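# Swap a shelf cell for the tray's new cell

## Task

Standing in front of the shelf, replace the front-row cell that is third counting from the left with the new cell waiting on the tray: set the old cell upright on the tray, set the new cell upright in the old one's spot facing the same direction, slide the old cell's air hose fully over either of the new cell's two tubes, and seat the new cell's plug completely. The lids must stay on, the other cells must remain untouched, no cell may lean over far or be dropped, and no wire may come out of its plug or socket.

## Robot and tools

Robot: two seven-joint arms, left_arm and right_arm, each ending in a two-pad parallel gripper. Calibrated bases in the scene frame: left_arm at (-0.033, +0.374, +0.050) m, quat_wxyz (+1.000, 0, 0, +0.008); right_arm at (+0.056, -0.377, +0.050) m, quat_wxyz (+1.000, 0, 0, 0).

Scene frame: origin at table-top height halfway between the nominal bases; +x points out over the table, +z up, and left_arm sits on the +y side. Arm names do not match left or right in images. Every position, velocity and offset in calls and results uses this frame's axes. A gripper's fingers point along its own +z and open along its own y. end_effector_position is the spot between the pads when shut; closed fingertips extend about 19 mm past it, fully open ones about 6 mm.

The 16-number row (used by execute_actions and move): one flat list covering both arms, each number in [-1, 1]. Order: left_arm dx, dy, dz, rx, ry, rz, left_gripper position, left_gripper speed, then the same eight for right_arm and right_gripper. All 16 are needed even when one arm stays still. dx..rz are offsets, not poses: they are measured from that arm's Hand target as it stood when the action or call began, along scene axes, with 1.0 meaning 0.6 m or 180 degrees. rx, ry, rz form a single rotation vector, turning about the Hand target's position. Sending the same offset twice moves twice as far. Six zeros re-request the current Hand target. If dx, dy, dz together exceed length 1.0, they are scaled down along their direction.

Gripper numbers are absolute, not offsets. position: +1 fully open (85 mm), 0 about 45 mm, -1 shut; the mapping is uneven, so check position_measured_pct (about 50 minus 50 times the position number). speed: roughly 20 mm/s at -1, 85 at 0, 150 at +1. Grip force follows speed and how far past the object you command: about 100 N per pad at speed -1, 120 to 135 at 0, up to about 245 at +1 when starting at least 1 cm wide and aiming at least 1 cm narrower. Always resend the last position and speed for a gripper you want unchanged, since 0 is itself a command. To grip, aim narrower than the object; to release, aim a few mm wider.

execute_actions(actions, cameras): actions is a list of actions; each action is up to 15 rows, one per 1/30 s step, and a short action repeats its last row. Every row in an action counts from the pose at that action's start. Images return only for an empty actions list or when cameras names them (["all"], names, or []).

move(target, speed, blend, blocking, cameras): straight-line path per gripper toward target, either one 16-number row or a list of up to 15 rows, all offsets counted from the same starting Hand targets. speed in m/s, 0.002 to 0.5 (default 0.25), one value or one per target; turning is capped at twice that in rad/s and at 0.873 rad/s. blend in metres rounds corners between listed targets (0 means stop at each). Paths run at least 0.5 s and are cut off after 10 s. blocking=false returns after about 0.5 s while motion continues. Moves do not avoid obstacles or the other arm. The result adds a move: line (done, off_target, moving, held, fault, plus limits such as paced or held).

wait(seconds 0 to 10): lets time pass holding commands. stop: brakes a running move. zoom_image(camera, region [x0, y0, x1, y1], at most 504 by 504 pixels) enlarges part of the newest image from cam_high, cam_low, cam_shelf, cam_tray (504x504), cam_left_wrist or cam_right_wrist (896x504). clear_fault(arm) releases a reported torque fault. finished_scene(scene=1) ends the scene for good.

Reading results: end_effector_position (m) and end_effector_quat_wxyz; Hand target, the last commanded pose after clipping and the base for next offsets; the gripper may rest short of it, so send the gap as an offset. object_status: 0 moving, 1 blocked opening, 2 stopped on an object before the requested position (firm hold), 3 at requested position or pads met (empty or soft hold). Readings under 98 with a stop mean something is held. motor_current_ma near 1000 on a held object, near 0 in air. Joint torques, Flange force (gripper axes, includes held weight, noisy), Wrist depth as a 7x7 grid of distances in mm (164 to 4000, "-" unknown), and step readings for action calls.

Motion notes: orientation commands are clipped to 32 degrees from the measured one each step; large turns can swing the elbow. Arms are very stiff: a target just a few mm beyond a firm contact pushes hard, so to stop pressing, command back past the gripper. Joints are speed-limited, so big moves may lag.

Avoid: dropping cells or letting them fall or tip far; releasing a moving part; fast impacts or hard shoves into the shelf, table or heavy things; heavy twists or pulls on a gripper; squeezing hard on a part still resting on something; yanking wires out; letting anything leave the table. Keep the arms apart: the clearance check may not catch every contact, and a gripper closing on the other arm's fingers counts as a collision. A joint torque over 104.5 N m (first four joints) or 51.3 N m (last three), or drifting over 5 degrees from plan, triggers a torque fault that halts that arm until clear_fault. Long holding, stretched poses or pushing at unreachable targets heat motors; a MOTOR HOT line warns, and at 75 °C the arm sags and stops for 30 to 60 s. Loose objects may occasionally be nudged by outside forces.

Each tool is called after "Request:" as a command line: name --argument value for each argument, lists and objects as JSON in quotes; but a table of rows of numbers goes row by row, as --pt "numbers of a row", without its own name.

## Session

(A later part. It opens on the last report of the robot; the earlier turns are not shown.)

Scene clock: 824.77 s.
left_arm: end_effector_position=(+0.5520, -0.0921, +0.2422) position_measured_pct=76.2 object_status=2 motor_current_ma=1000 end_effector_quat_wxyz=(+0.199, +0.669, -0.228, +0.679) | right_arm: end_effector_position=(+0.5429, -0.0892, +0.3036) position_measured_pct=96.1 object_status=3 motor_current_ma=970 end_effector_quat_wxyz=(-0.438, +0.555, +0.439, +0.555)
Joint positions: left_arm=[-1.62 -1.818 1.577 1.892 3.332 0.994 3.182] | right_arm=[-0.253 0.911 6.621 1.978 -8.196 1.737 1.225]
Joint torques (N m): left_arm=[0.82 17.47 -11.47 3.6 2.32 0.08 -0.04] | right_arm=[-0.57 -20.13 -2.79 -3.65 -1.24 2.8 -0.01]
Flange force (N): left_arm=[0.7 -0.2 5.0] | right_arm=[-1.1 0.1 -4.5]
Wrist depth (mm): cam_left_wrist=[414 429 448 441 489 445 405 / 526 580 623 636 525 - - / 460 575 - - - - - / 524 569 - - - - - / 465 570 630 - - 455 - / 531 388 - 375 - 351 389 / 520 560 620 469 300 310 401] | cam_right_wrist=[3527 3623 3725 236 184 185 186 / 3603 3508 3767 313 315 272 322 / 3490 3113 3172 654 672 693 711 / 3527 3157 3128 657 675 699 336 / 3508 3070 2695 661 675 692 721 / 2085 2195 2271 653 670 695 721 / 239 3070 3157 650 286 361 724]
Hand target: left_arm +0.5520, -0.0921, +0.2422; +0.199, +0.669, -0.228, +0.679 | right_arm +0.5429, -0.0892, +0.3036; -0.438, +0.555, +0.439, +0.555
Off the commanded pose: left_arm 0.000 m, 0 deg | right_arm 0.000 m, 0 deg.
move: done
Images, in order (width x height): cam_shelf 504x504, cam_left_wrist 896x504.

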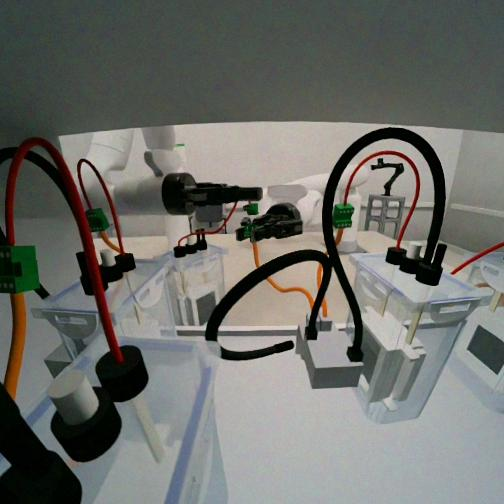

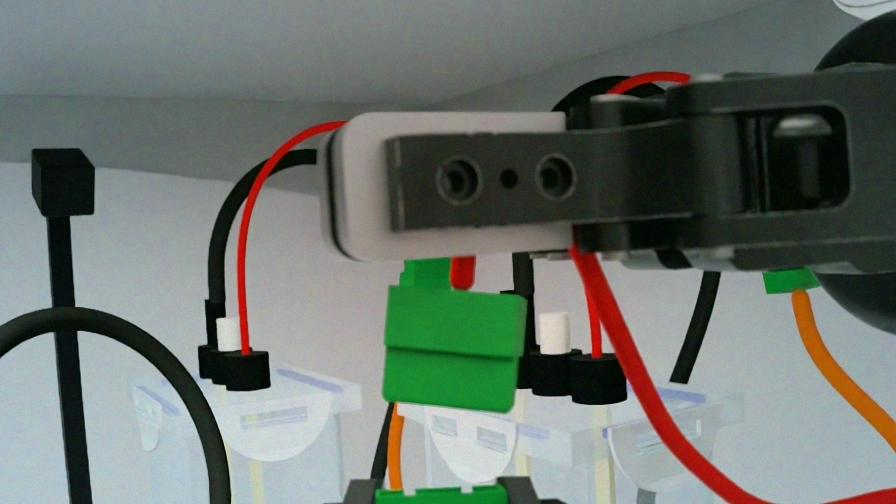

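Request:
move --target '[0,0,0,0,0,0,-0.75,-1, 0.001,0.0016,-0.0175,0,0,0,-0.93,-1]' --speed 0.03 --cameras '["cam_left_wrist","cam_shelf"]'

Request:
zoom_image --camera "cam_left_wrist" --region '[340, 254, 590, 504]'

Request:
zoom_image --camera "cam_shelf" --region '[225, 180, 285, 250]'

Scene clock: 826.60 s.
left_arm: end_effector_position=(+0.5520, -0.0921, +0.2422) position_measured_pct=76.2 object_status=2 motor_current_ma=1000 end_effector_quat_wxyz=(+0.199, +0.669, -0.228, +0.679) | right_arm: end_effector_position=(+0.5435, -0.0882, +0.2931) position_measured_pct=96.1 object_status=3 motor_current_ma=970 end_effector_quat_wxyz=(-0.438, +0.555, +0.439, +0.555)
Joint positions: left_arm=[-1.62 -1.818 1.577 1.892 3.332 0.994 3.182] | right_arm=[-0.252 0.937 6.615 1.973 -8.202 1.743 1.244]
Joint torques (N m): left_arm=[0.78 17.46 -11.43 3.58 2.28 0.08 0] | right_arm=[-0.6 -20.28 -2.78 -3.44 -1.21 2.81 -0.01]
Flange force (N): left_arm=[0.7 -0.1 4.9] | right_arm=[-1.1 0.3 -4.6]
Wrist depth (mm): cam_left_wrist=[415 429 449 441 488 444 231 / 527 580 622 637 520 427 202 / 460 575 633 658 513 - - / 525 573 - - - - - / 466 567 - - - - - / 528 378 - - 323 354 408 / 521 558 - 471 - 439 409] | cam_right_wrist=[3546 3584 3767 263 236 237 240 / 3527 3704 3811 344 345 349 352 / 3603 3128 3188 647 670 688 514 / 3584 3041 3219 657 680 689 709 / 3418 3084 2663 657 679 694 721 / 2112 2218 2195 653 528 688 722 / - 3157 3157 654 281 353 722]
Hand target: left_arm +0.5520, -0.0921, +0.2422; +0.199, +0.669, -0.228, +0.679 | right_arm +0.5435, -0.0882, +0.2931; -0.438, +0.555, +0.439, +0.555
Off the commanded pose: left_arm 0.000 m, 0 deg | right_arm 0.000 m, 0 deg.
move: done
Images, in order (width x height): cam_shelf 504x504, cam_left_wrist 896x504.

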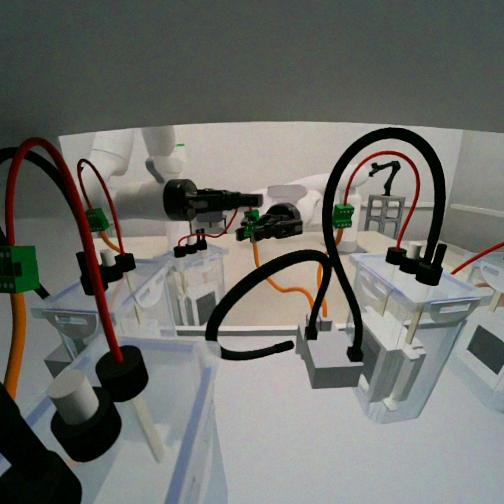

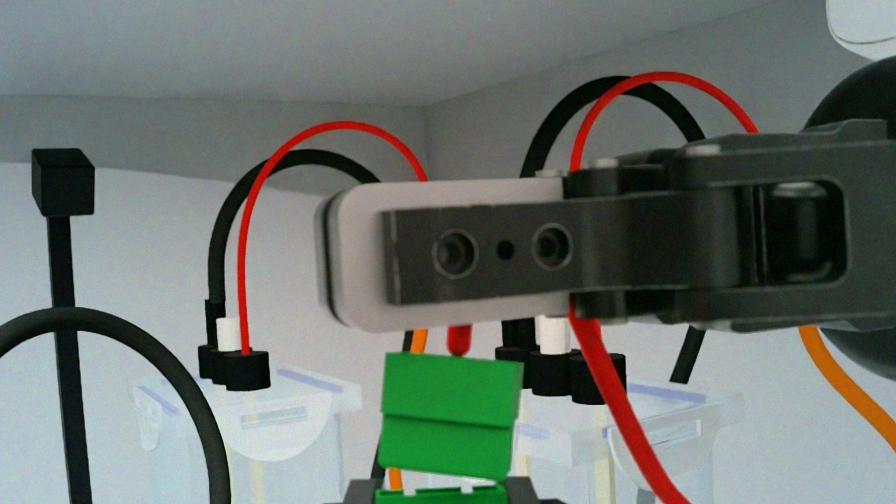

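Scaled by 2.016 from the camera's 896x504 image, which has a finer 1280x720 frame.

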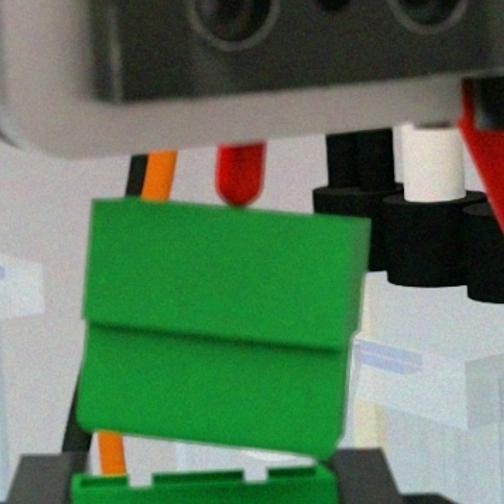

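Scaled by 7.200 from the camera's 504x504 image, which has a finer 720x720 frame.

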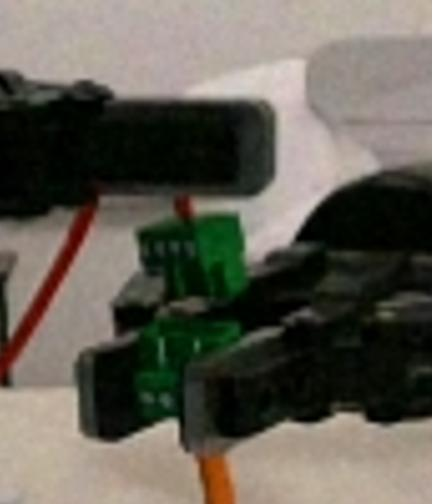

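Request:
zoom_image --camera "cam_shelf" --region '[325, 190, 365, 240]'

Request:
zoom_image --camera "cam_shelf" --region '[0, 220, 80, 300]'

Request:
zoom_image --camera "cam_shelf" --region '[235, 200, 270, 245]'

Request:
zoom_image --camera "cam_left_wrist" --region '[360, 404, 530, 504]'

Scaled by 10.080 from the camera's 504x504 image, which has a finer 720x720 frame.

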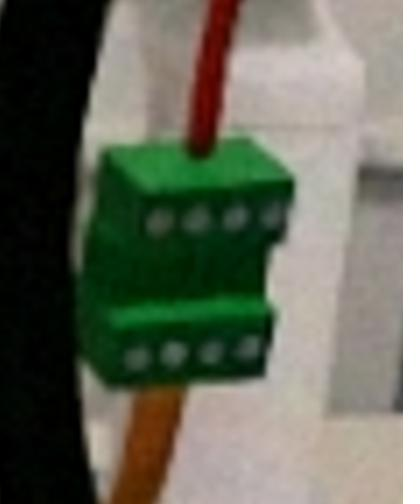

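Scaled by 6.300 from the camera's 504x504 image, which has a finer 720x720 frame.

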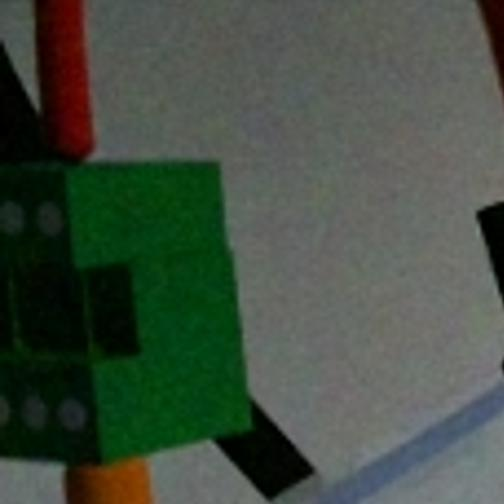

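Scaled by 11.200 from the camera's 504x504 image, which has a finer 720x720 frame.

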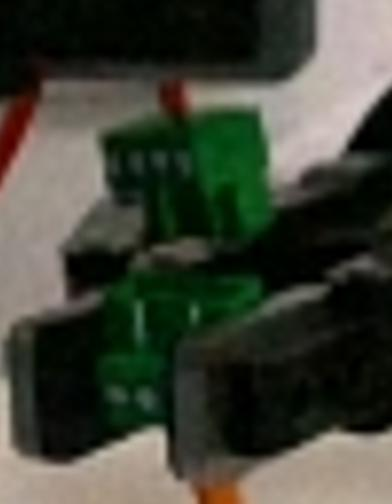

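Scaled by 2.965 from the camera's 896x504 image, which has a finer 1280x720 frame.

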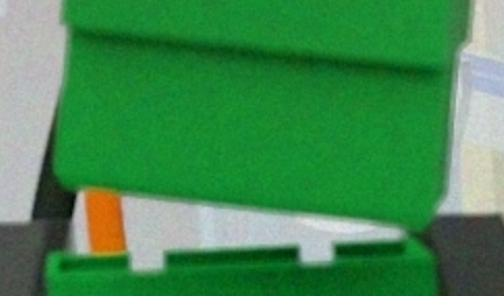

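Request:
move --target '[0,0,0,0,0,0,-0.75,-1, 0.0017,-0.0002,-0.0065,0,0,0,-0.93,-1]' --speed 0.02 --cameras '["cam_left_wrist","cam_shelf"]'

Request:
zoom_image --camera "cam_left_wrist" --region '[340, 304, 540, 504]'

Request:
zoom_image --camera "cam_shelf" --region '[235, 200, 270, 245]'

Scene clock: 832.40 s.
left_arm: end_effector_position=(+0.5520, -0.0921, +0.2422) position_measured_pct=76.2 object_status=2 motor_current_ma=1000 end_effector_quat_wxyz=(+0.199, +0.669, -0.228, +0.679) | right_arm: end_effector_position=(+0.5445, -0.0883, +0.2892) position_measured_pct=96.1 object_status=3 motor_current_ma=970 end_effector_quat_wxyz=(-0.438, +0.555, +0.439, +0.555)
Joint positions: left_arm=[-1.62 -1.818 1.577 1.892 3.332 0.994 3.182] | right_arm=[-0.25 0.948 6.613 1.968 -8.203 1.744 1.249]
Joint torques (N m): left_arm=[0.79 17.46 -11.46 3.64 2.31 0.1 -0.02] | right_arm=[-0.58 -20.31 -2.75 -3.43 -1.17 2.82 0]
Flange force (N): left_arm=[0.7 -0.1 5.2] | right_arm=[-1.0 0.1 -4.5]
Wrist depth (mm): cam_left_wrist=[414 430 447 440 489 446 231 / 527 579 622 635 522 438 406 / 461 580 636 666 511 - - / 525 571 636 - - - - / 466 569 - - - - - / 530 371 - - 320 316 - / 521 559 - 470 - 437 407] | cam_right_wrist=[3527 3663 3725 275 232 257 260 / 3508 3603 3527 371 374 377 380 / 3603 3098 3157 659 675 692 553 / 3453 3113 3299 657 679 693 714 / 3546 3128 2652 653 673 697 721 / 2085 2195 2188 658 533 696 722 / - 3172 3128 650 282 352 724]
Hand target: left_arm +0.5520, -0.0921, +0.2422; +0.199, +0.669, -0.228, +0.679 | right_arm +0.5445, -0.0883, +0.2892; -0.438, +0.555, +0.439, +0.555
Off the commanded pose: left_arm 0.000 m, 0 deg | right_arm 0.000 m, 0 deg.
move: done
Images, in order (width x height): cam_shelf 504x504, cam_left_wrist 896x504.

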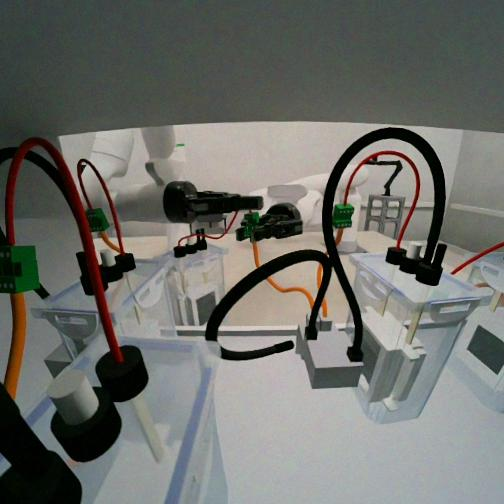

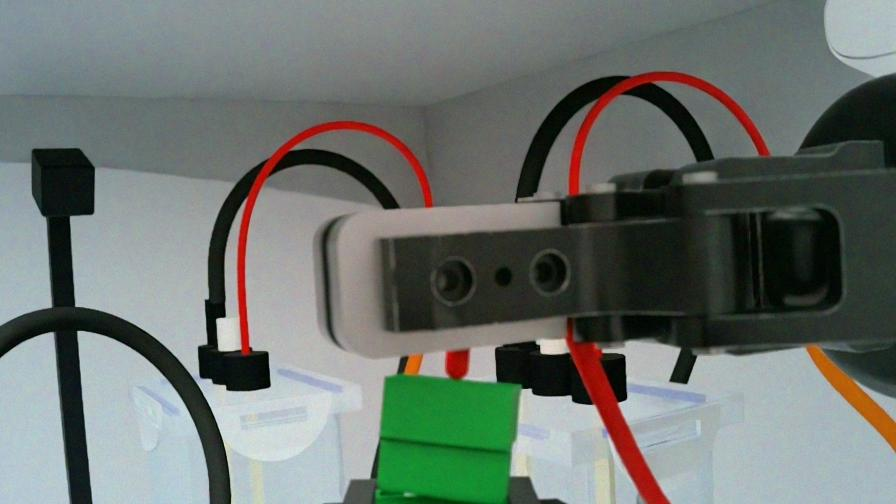

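Scaled by 2.520 from the camera's 896x504 image, which has a finer 1280x720 frame.

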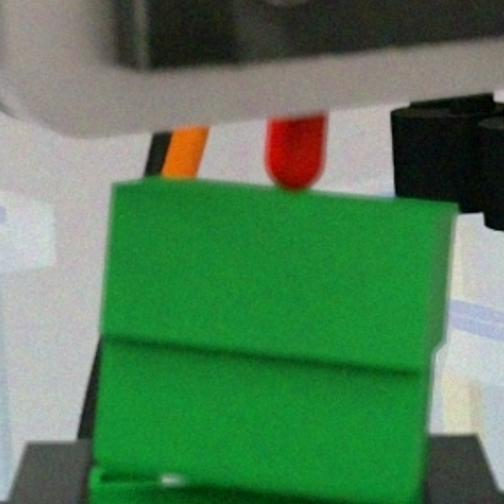

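Scaled by 11.200 from the camera's 504x504 image, which has a finer 720x720 frame.

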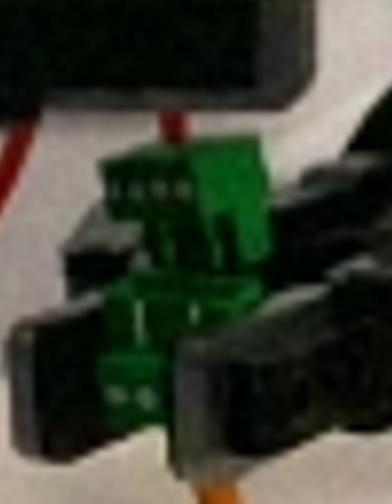

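Request:
move --target '[0,0,0,0,0,0,-0.75,-1, 0.0041,-0.0029,0.004,-0.0228,0.0159,0,-0.93,-1]' --speed 0.02 --cameras '["cam_left_wrist","cam_shelf"]'

Request:
zoom_image --camera "cam_left_wrist" --region '[340, 304, 540, 504]'

Request:
zoom_image --camera "cam_shelf" --region '[235, 200, 270, 245]'

Scene clock: 835.57 s.
left_arm: end_effector_position=(+0.5520, -0.0921, +0.2422) position_measured_pct=76.2 object_status=2 motor_current_ma=1000 end_effector_quat_wxyz=(+0.199, +0.669, -0.228, +0.679) | right_arm: end_effector_position=(+0.5470, -0.0901, +0.2916) position_measured_pct=96.1 object_status=3 motor_current_ma=970 end_effector_quat_wxyz=(-0.429, +0.584, +0.447, +0.525)
Joint positions: left_arm=[-1.62 -1.818 1.577 1.892 3.332 0.994 3.182] | right_arm=[-0.274 0.888 6.655 1.966 -8.17 1.67 1.151]
Joint torques (N m): left_arm=[0.81 17.46 -11.48 3.58 2.31 0.09 -0.02] | right_arm=[-0.58 -20.05 -2.5 -3.96 -1.34 2.73 0]
Flange force (N): left_arm=[0.7 -0.2 5.0] | right_arm=[-1.2 0.2 -4.2]
Wrist depth (mm): cam_left_wrist=[414 431 448 442 490 444 226 / 527 580 621 635 522 437 - / 460 580 637 662 - - - / 523 571 - - - - - / 466 570 - - - - - / 529 377 399 - 319 352 398 / 522 560 - 342 - 437 407] | cam_right_wrist=[3418 3565 549 269 276 293 307 / 3490 3113 636 625 656 678 631 / 3435 3055 3219 647 673 690 316 / 3527 3084 3203 655 673 689 718 / 2167 2181 2232 661 523 699 724 / 2125 3203 3383 654 283 363 727 / - 3250 3315 665 285 353 375]
Hand target: left_arm +0.5520, -0.0921, +0.2422; +0.199, +0.669, -0.228, +0.679 | right_arm +0.5470, -0.0901, +0.2916; -0.429, +0.584, +0.447, +0.525
Off the commanded pose: left_arm 0.000 m, 0 deg | right_arm 0.000 m, 0 deg.
move: done
Images, in order (width x height): cam_shelf 504x504, cam_left_wrist 896x504.

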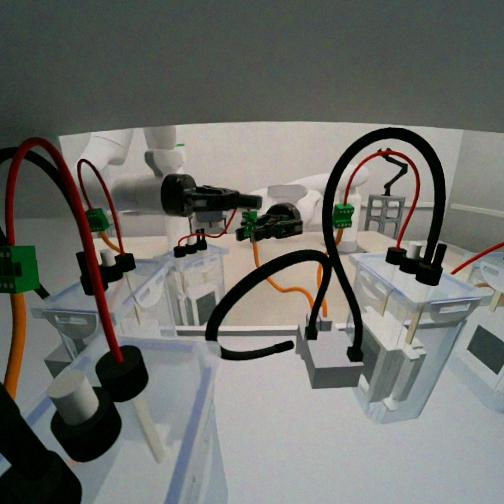

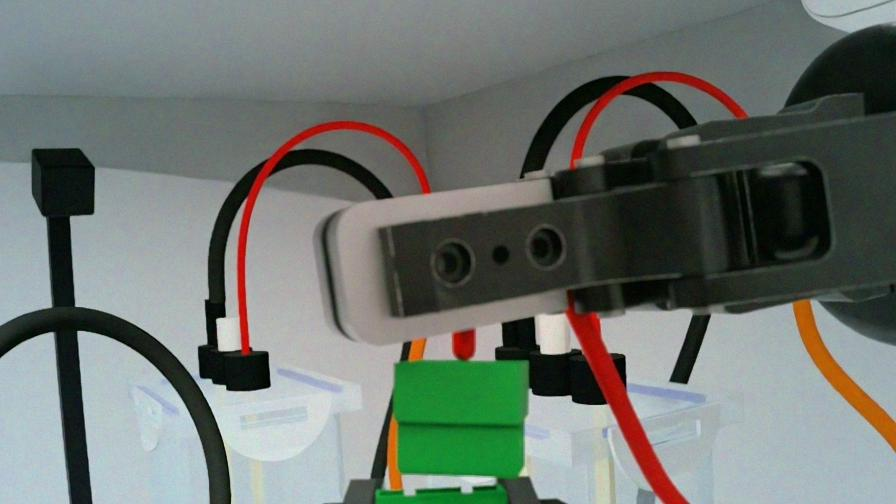

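Scaled by 2.520 from the camera's 896x504 image, which has a finer 1280x720 frame.

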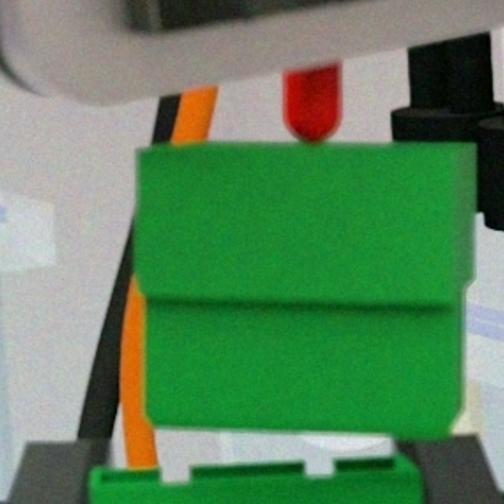

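Scaled by 11.200 from the camera's 504x504 image, which has a finer 720x720 frame.

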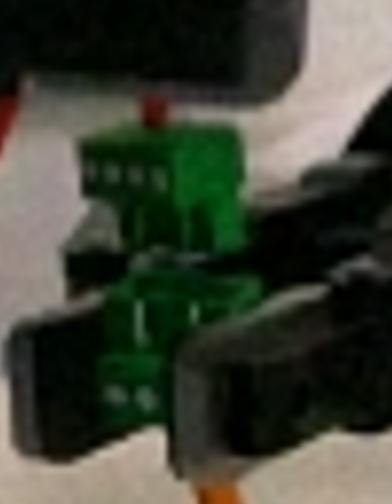

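Request:
move --target '[0,0,0,0,0,0,-0.75,-1, 0.0023,0.0043,-0.004,0,0,0,-0.93,-1]' --speed 0.02 --cameras '["cam_left_wrist","cam_shelf"]'

Request:
zoom_image --camera "cam_left_wrist" --region '[340, 304, 540, 504]'

Request:
zoom_image --camera "cam_shelf" --region '[235, 200, 270, 245]'

Scene clock: 836.63 s.
left_arm: end_effector_position=(+0.5520, -0.0921, +0.2422) position_measured_pct=76.2 object_status=2 motor_current_ma=1000 end_effector_quat_wxyz=(+0.199, +0.669, -0.228, +0.679) | right_arm: end_effector_position=(+0.5484, -0.0875, +0.2892) position_measured_pct=96.1 object_status=3 motor_current_ma=970 end_effector_quat_wxyz=(-0.429, +0.584, +0.447, +0.525)
Joint positions: left_arm=[-1.62 -1.818 1.577 1.892 3.332 0.994 3.182] | right_arm=[-0.278 0.895 6.652 1.961 -8.177 1.667 1.153]
Joint torques (N m): left_arm=[0.82 17.45 -11.44 3.62 2.3 0.08 -0.03] | right_arm=[-0.57 -20.19 -2.54 -3.91 -1.35 2.73 0]
Flange force (N): left_arm=[0.7 -0.2 5.1] | right_arm=[-1.3 0.4 -4.1]
Wrist depth (mm): cam_left_wrist=[414 430 449 441 488 444 224 / 527 581 621 636 524 435 191 / 463 580 634 663 - - - / 525 568 633 - - - - / 466 569 - - - - - / 532 369 - - 321 354 399 / 521 560 - 470 - 438 409] | cam_right_wrist=[3527 3546 446 285 297 310 327 / 3490 3070 633 636 655 675 677 / 3453 3172 3250 646 668 686 702 / 3546 3188 2895 651 672 686 717 / 2139 2225 2195 655 522 694 718 / 2125 3188 3250 652 280 359 723 / - 3172 2870 662 283 347 367]
Hand target: left_arm +0.5520, -0.0921, +0.2422; +0.199, +0.669, -0.228, +0.679 | right_arm +0.5484, -0.0875, +0.2892; -0.429, +0.584, +0.447, +0.525
Off the commanded pose: left_arm 0.000 m, 0 deg | right_arm 0.000 m, 0 deg.
move: done
Images, in order (width x height): cam_shelf 504x504, cam_left_wrist 896x504.

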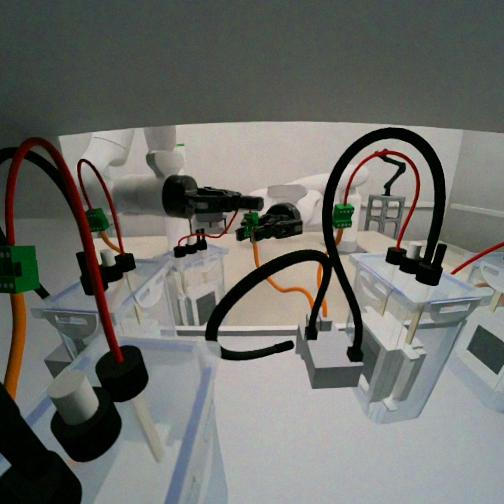

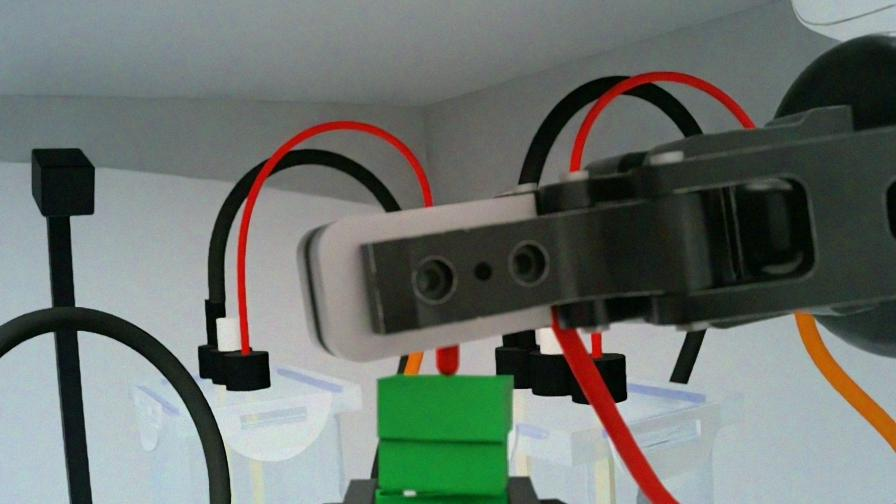

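Scaled by 2.520 from the camera's 896x504 image, which has a finer 1280x720 frame.

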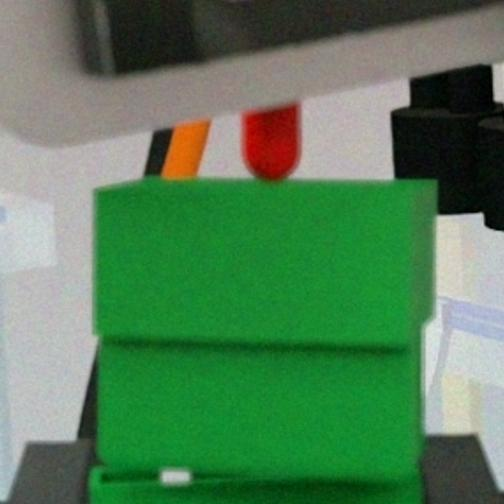

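Scaled by 11.200 from the camera's 504x504 image, which has a finer 720x720 frame.

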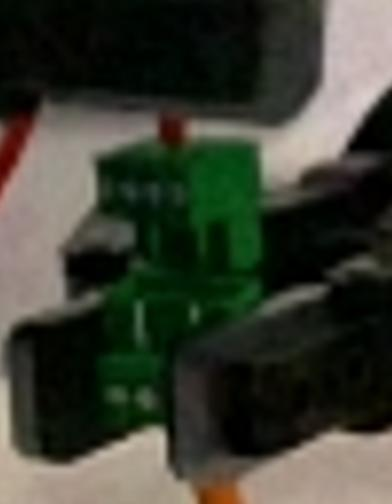

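Request:
move --target '[0,0,0,0,0,0,-0.75,-1, -0.0002,-0.0003,-0.004,0,0,0,-0.93,-1]' --speed 0.02 --cameras '["cam_left_wrist","cam_shelf"]'

Request:
zoom_image --camera "cam_left_wrist" --region '[340, 304, 540, 504]'

Request:
zoom_image --camera "cam_shelf" --region '[235, 200, 270, 245]'

Scene clock: 838.17 s.
left_arm: end_effector_position=(+0.5520, -0.0921, +0.2422) position_measured_pct=76.2 object_status=2 motor_current_ma=1000 end_effector_quat_wxyz=(+0.199, +0.669, -0.228, +0.679) | right_arm: end_effector_position=(+0.5483, -0.0877, +0.2868) position_measured_pct=96.1 object_status=3 motor_current_ma=970 end_effector_quat_wxyz=(-0.429, +0.584, +0.447, +0.525)
Joint positions: left_arm=[-1.62 -1.818 1.577 1.892 3.332 0.994 3.182] | right_arm=[-0.277 0.901 6.651 1.961 -8.178 1.669 1.158]
Joint torques (N m): left_arm=[-0.15 20.48 -14.56 4.92 3.88 -0.48 0.03] | right_arm=[-0.5 -16.73 -1.76 -2.41 -0.4 1 -0.01]
Flange force (N): left_arm=[-5.4 1.4 4.7] | right_arm=[5.0 1.3 -3.7]
Wrist depth (mm): cam_left_wrist=[416 434 454 446 493 444 225 / 536 574 627 636 397 436 190 / 456 580 623 663 512 - - / 524 570 631 - - - - / 466 568 - - - - - / 527 372 - - 319 344 407 / 520 559 - 470 - 440 401] | cam_right_wrist=[3527 3663 448 294 311 323 341 / 3400 3128 631 638 655 677 671 / 3435 3203 3113 644 666 687 702 / 3527 3172 3250 646 673 690 718 / 2146 2225 2225 655 526 691 717 / 2132 3070 3188 656 278 360 726 / - 3157 2833 662 280 347 364]
Hand target: left_arm +0.5520, -0.0921, +0.2422; +0.199, +0.669, -0.228, +0.679 | right_arm +0.5483, -0.0877, +0.2868; -0.429, +0.584, +0.447, +0.525
Off the commanded pose: left_arm 0.000 m, 0 deg | right_arm 0.000 m, 0 deg.
move: done
Images, in order (width x height): cam_shelf 504x504, cam_left_wrist 896x504.

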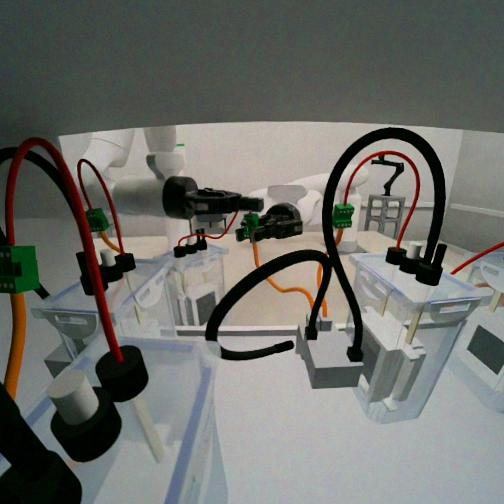

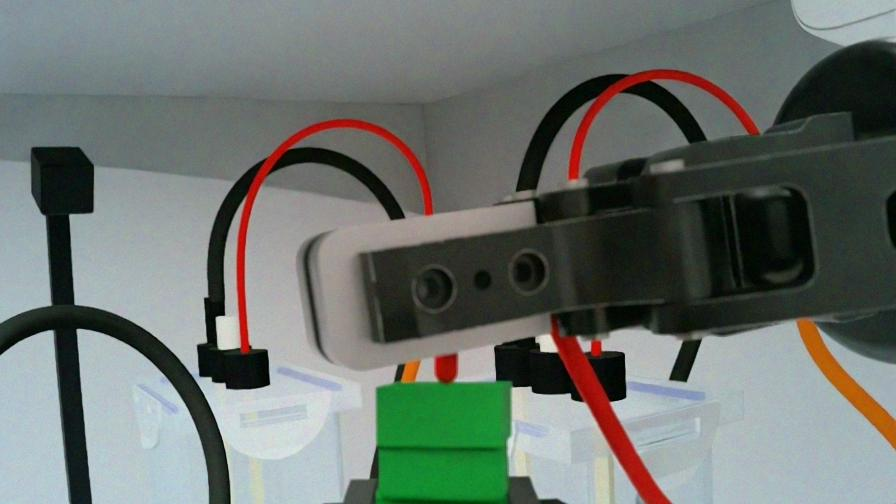

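Scaled by 2.520 from the camera's 896x504 image, which has a finer 1280x720 frame.

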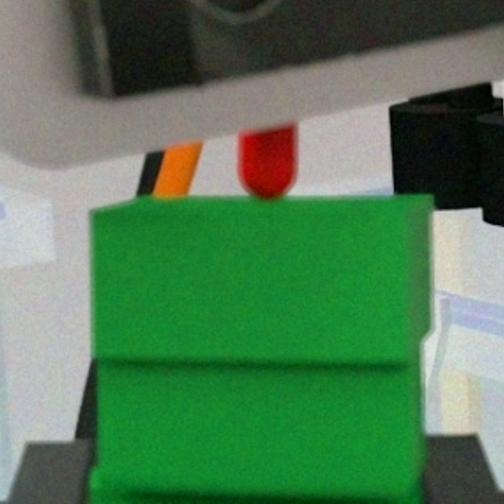

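Scaled by 11.200 from the camera's 504x504 image, which has a finer 720x720 frame.

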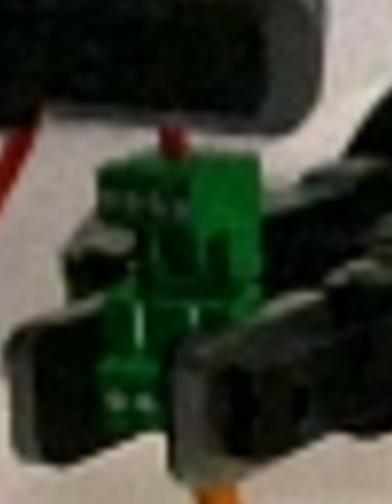

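Request:
move --pt "0 0 0 0 0 0 -0.75 -1 0 0 0.004 0 0 0 -0.93 -1" --pt "0 0 0 0 0 0 -0.75 -1 -0.0008 0 0.004 0 0 0.055 -0.93 -1" --speed 0.02 --cameras '["cam_left_wrist","cam_shelf"]'

Request:
zoom_image --camera "cam_left_wrist" --region '[340, 304, 540, 504]'

Request:
zoom_image --camera "cam_shelf" --region '[235, 200, 270, 245]'

Scene clock: 843.80 s.
left_arm: end_effector_position=(+0.5520, -0.0921, +0.2421) position_measured_pct=76.2 object_status=2 motor_current_ma=1000 end_effector_quat_wxyz=(+0.198, +0.669, -0.228, +0.679) | right_arm: end_effector_position=(+0.5261, -0.0919, +0.2792) position_measured_pct=96.1 object_status=3 motor_current_ma=970 end_effector_quat_wxyz=(-0.483, +0.572, +0.465, +0.472)
Joint positions: left_arm=[-1.62 -1.818 1.577 1.892 3.332 0.994 3.182] | right_arm=[-0.258 0.937 6.671 1.886 -8.038 1.736 1.063]
Joint torques (N m): left_arm=[-2.76 30.61 -24.75 8.57 8.98 -2.07 0.56] | right_arm=[11.1 11.41 5.26 -37.24 2.49 -4.63 -0.08]
Flange force (N): left_arm=[-25.9 5.7 2.7] | right_arm=[60.2 -160.1 11.5]
Flange force when the fault began (N): right_arm=[107.1 -274.2 21.6]
Wrist depth (mm): cam_left_wrist=[433 449 472 461 492 446 226 / 534 579 629 651 389 426 195 / 446 581 633 660 512 - - / 523 571 646 - - - - / 516 457 - - - - - / 530 384 - - - - 398 / 524 561 608 - - - 400] | cam_right_wrist=[3603 3603 3684 429 398 451 539 / 3623 3746 3299 641 646 652 656 / 3584 3789 3172 642 647 655 664 / 3663 3767 3234 653 655 659 663 / 3584 2278 2294 2302 656 512 491 / 228 251 3219 3234 661 281 340 / 221 235 3332 965 666 308 316]
Hand target: left_arm +0.5520, -0.0921, +0.2422; +0.199, +0.669, -0.228, +0.679 | right_arm +0.5261, -0.0919, +0.2792; -0.483, +0.572, +0.465, +0.472 (not the last commanded pose)
Tool commands: left_gripper/position=-0.75 left_gripper/speed=-1.0 right_gripper/position=-0.929412 right_gripper/speed=-1.0
Off the commanded pose: left_arm 0.000 m, 0 deg | right_arm 0.024 m, 5 deg.
TORQUE FAULT: joint 4 (elbow) of the right arm strayed more than 5 degrees from its planned motion, and that arm stopped. A torque fault puts only its own arm into a fault stop. That arm's remaining commands of this call were not run. That arm may still press on what stopped it. That arm is still stopped at the end of this call. While its stop runs, that arm, its gripper or tool too, takes no new command.
CLEAR FAULT: the right arm stays stopped (ARMSTATE_IN_FAULT) until you call clear_fault(arm="right_arm").
TORQUE WARNING: the torque sensor of joint 4 (elbow) of the right arm reached its warning level (56.7 N m).
move: fault (right_arm); path passed 1 of 2 targets
Images, in order (width x height): cam_shelf 504x504, cam_left_wrist 896x504.

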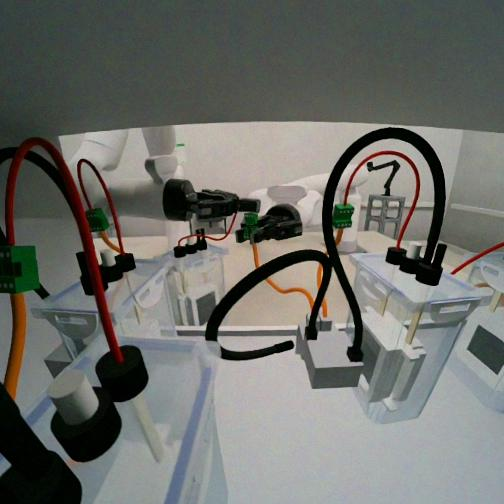

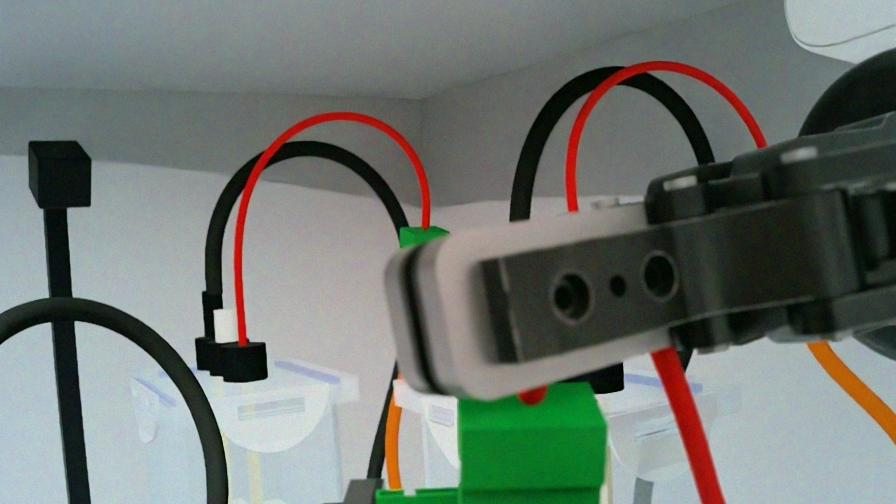

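Scaled by 2.520 from the camera's 896x504 image, which has a finer 1280x720 frame.

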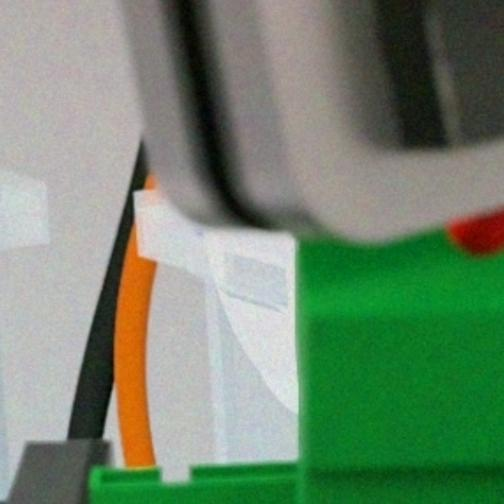

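Scaled by 11.200 from the camera's 504x504 image, which has a finer 720x720 frame.

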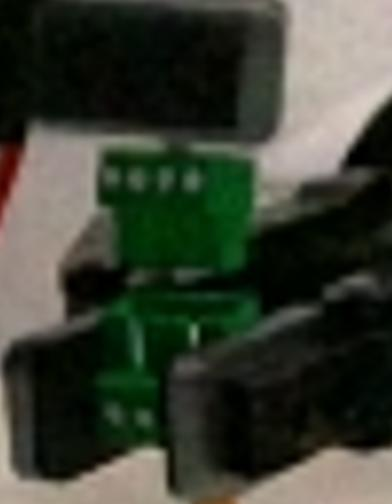

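Request:
clear_fault --arm "right_arm"

Request:
move --target '[0,0,0,0,0,0,-0.75,-1, 0,0,0.025,0,0,-0.06,-0.929412,-1]' --speed 0.03 --cameras '["all"]'

Scene clock: 853.07 s.
left_arm: end_effector_position=(+0.5520, -0.0921, +0.2422) position_measured_pct=76.2 object_status=2 motor_current_ma=1000 end_effector_quat_wxyz=(+0.199, +0.669, -0.228, +0.679) | right_arm: end_effector_position=(+0.5261, -0.0919, +0.2792) position_measured_pct=96.1 object_status=3 motor_current_ma=970 end_effector_quat_wxyz=(-0.483, +0.572, +0.465, +0.472)
Joint positions: left_arm=[-1.62 -1.817 1.577 1.892 3.332 0.994 3.182] | right_arm=[-0.258 0.937 6.671 1.886 -8.038 1.736 1.063]
Joint torques (N m): left_arm=[-2.75 30.78 -24.87 8.63 9.05 -2.06 0.58] | right_arm=[10.94 11.39 5.25 -37.21 2.57 -4.76 -0.08]
Flange force (N): left_arm=[-26.3 5.7 2.9] | right_arm=[60.1 -159.9 11.2]
Wrist depth (mm): cam_left_wrist=[431 449 468 463 491 446 226 / 532 581 628 656 387 425 195 / 444 580 630 662 513 - - / 525 573 644 - - - - / 516 456 - - - - - / 530 382 - - - - 398 / 520 560 609 - - - 399] | cam_right_wrist=[3584 3663 3643 429 397 450 540 / 3725 3746 3234 641 646 650 655 / 3704 3643 3250 646 647 656 659 / 3623 3704 3234 653 650 661 663 / 3663 2255 2278 2278 656 511 490 / 228 251 3282 3219 664 281 339 / 220 235 3315 968 668 308 316]
Hand target: left_arm +0.5520, -0.0921, +0.2422; +0.199, +0.669, -0.228, +0.679 | right_arm +0.5261, -0.0919, +0.2792; -0.483, +0.572, +0.465, +0.472 (not the last commanded pose)
Tool commands: left_gripper/position=-0.75 left_gripper/speed=-1.0 right_gripper/position=-0.929412 right_gripper/speed=-1.0
Off the commanded pose: left_arm 0.000 m, 0 deg | right_arm 0.024 m, 5 deg.
TORQUE FAULT, CONTINUED: the right arm's stop, for the torque fault of joint 4 (elbow) that an earlier result reported, is over. The call counts as one of the actions that you can send in this scene. That arm's target is now where it stood when the stop ended, not its last command. That arm's gripper keeps its grip as last carried out, and that arm accepts commands again: back off and push less far.
CLEAR FAULT: your call cleared the right arm's torque fault.

Scene clock: 856.47 s.
left_arm: end_effector_position=(+0.5520, -0.0921, +0.2422) position_measured_pct=76.2 object_status=2 motor_current_ma=1000 end_effector_quat_wxyz=(+0.199, +0.669, -0.228, +0.679) | right_arm: end_effector_position=(+0.5261, -0.0919, +0.2942) position_measured_pct=96.1 object_status=3 motor_current_ma=970 end_effector_quat_wxyz=(-0.436, +0.614, +0.409, +0.515)
Joint positions: left_arm=[-1.62 -1.817 1.577 1.892 3.332 0.994 3.182] | right_arm=[-0.298 0.853 6.667 2.085 -8.21 1.674 1.137]
Joint torques (N m): left_arm=[0.79 17.48 -11.44 3.6 2.3 0.07 -0.01] | right_arm=[-0.66 -19.03 -2.52 -3.34 -1.17 2.8 0]
Flange force (N): left_arm=[0.7 -0.2 5.0] | right_arm=[-1.2 1.0 -4.7]
Wrist depth (mm): cam_left_wrist=[414 431 447 441 487 446 395 / 526 580 620 636 520 435 - / 461 580 634 661 - - - / 524 572 - - - - - / 465 569 - - - - 380 / 530 384 401 - 335 445 381 / 521 560 383 - 380 - 409] | cam_right_wrist=[3453 3584 419 282 305 362 449 / 3282 3157 566 645 678 711 686 / 3070 3219 643 657 689 711 731 / 3490 3142 662 665 689 711 742 / 2960 2447 2218 660 541 719 746 / 2085 3128 3219 664 492 368 754 / 233 3299 3299 671 378 347 346]
Hand target: left_arm +0.5520, -0.0921, +0.2422; +0.199, +0.669, -0.228, +0.679 | right_arm +0.5261, -0.0919, +0.2942; -0.436, +0.614, +0.409, +0.515
Off the commanded pose: left_arm 0.000 m, 0 deg | right_arm 0.000 m, 0 deg.
move: done

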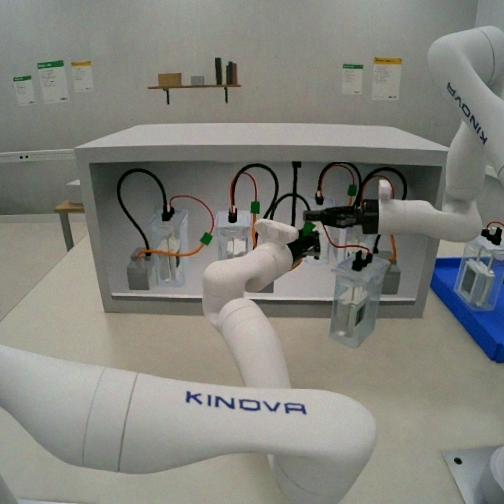

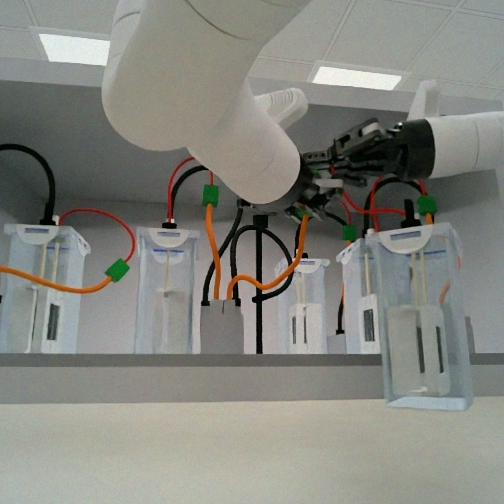

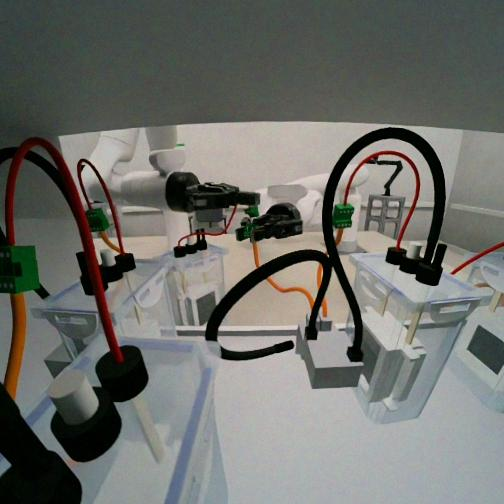

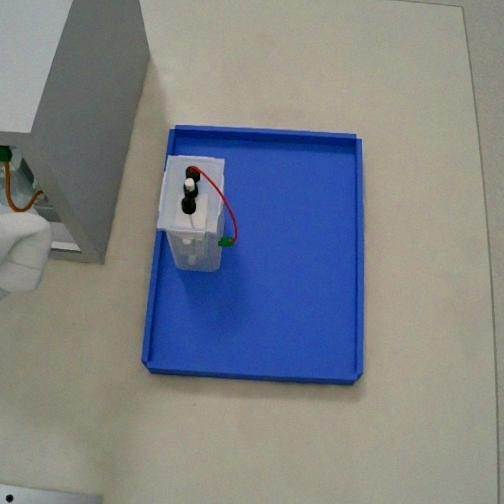

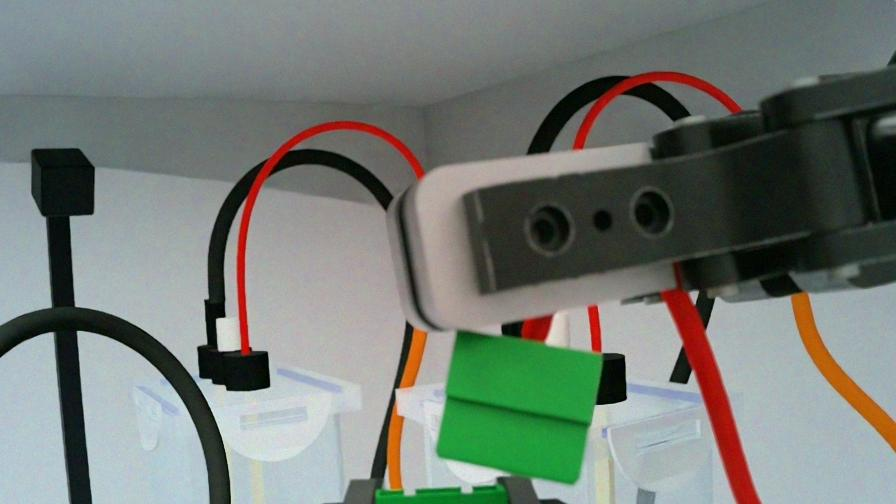

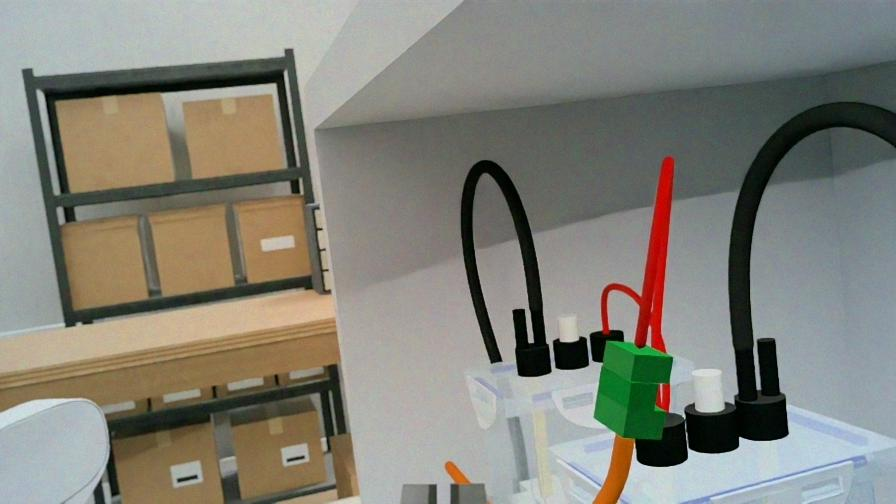

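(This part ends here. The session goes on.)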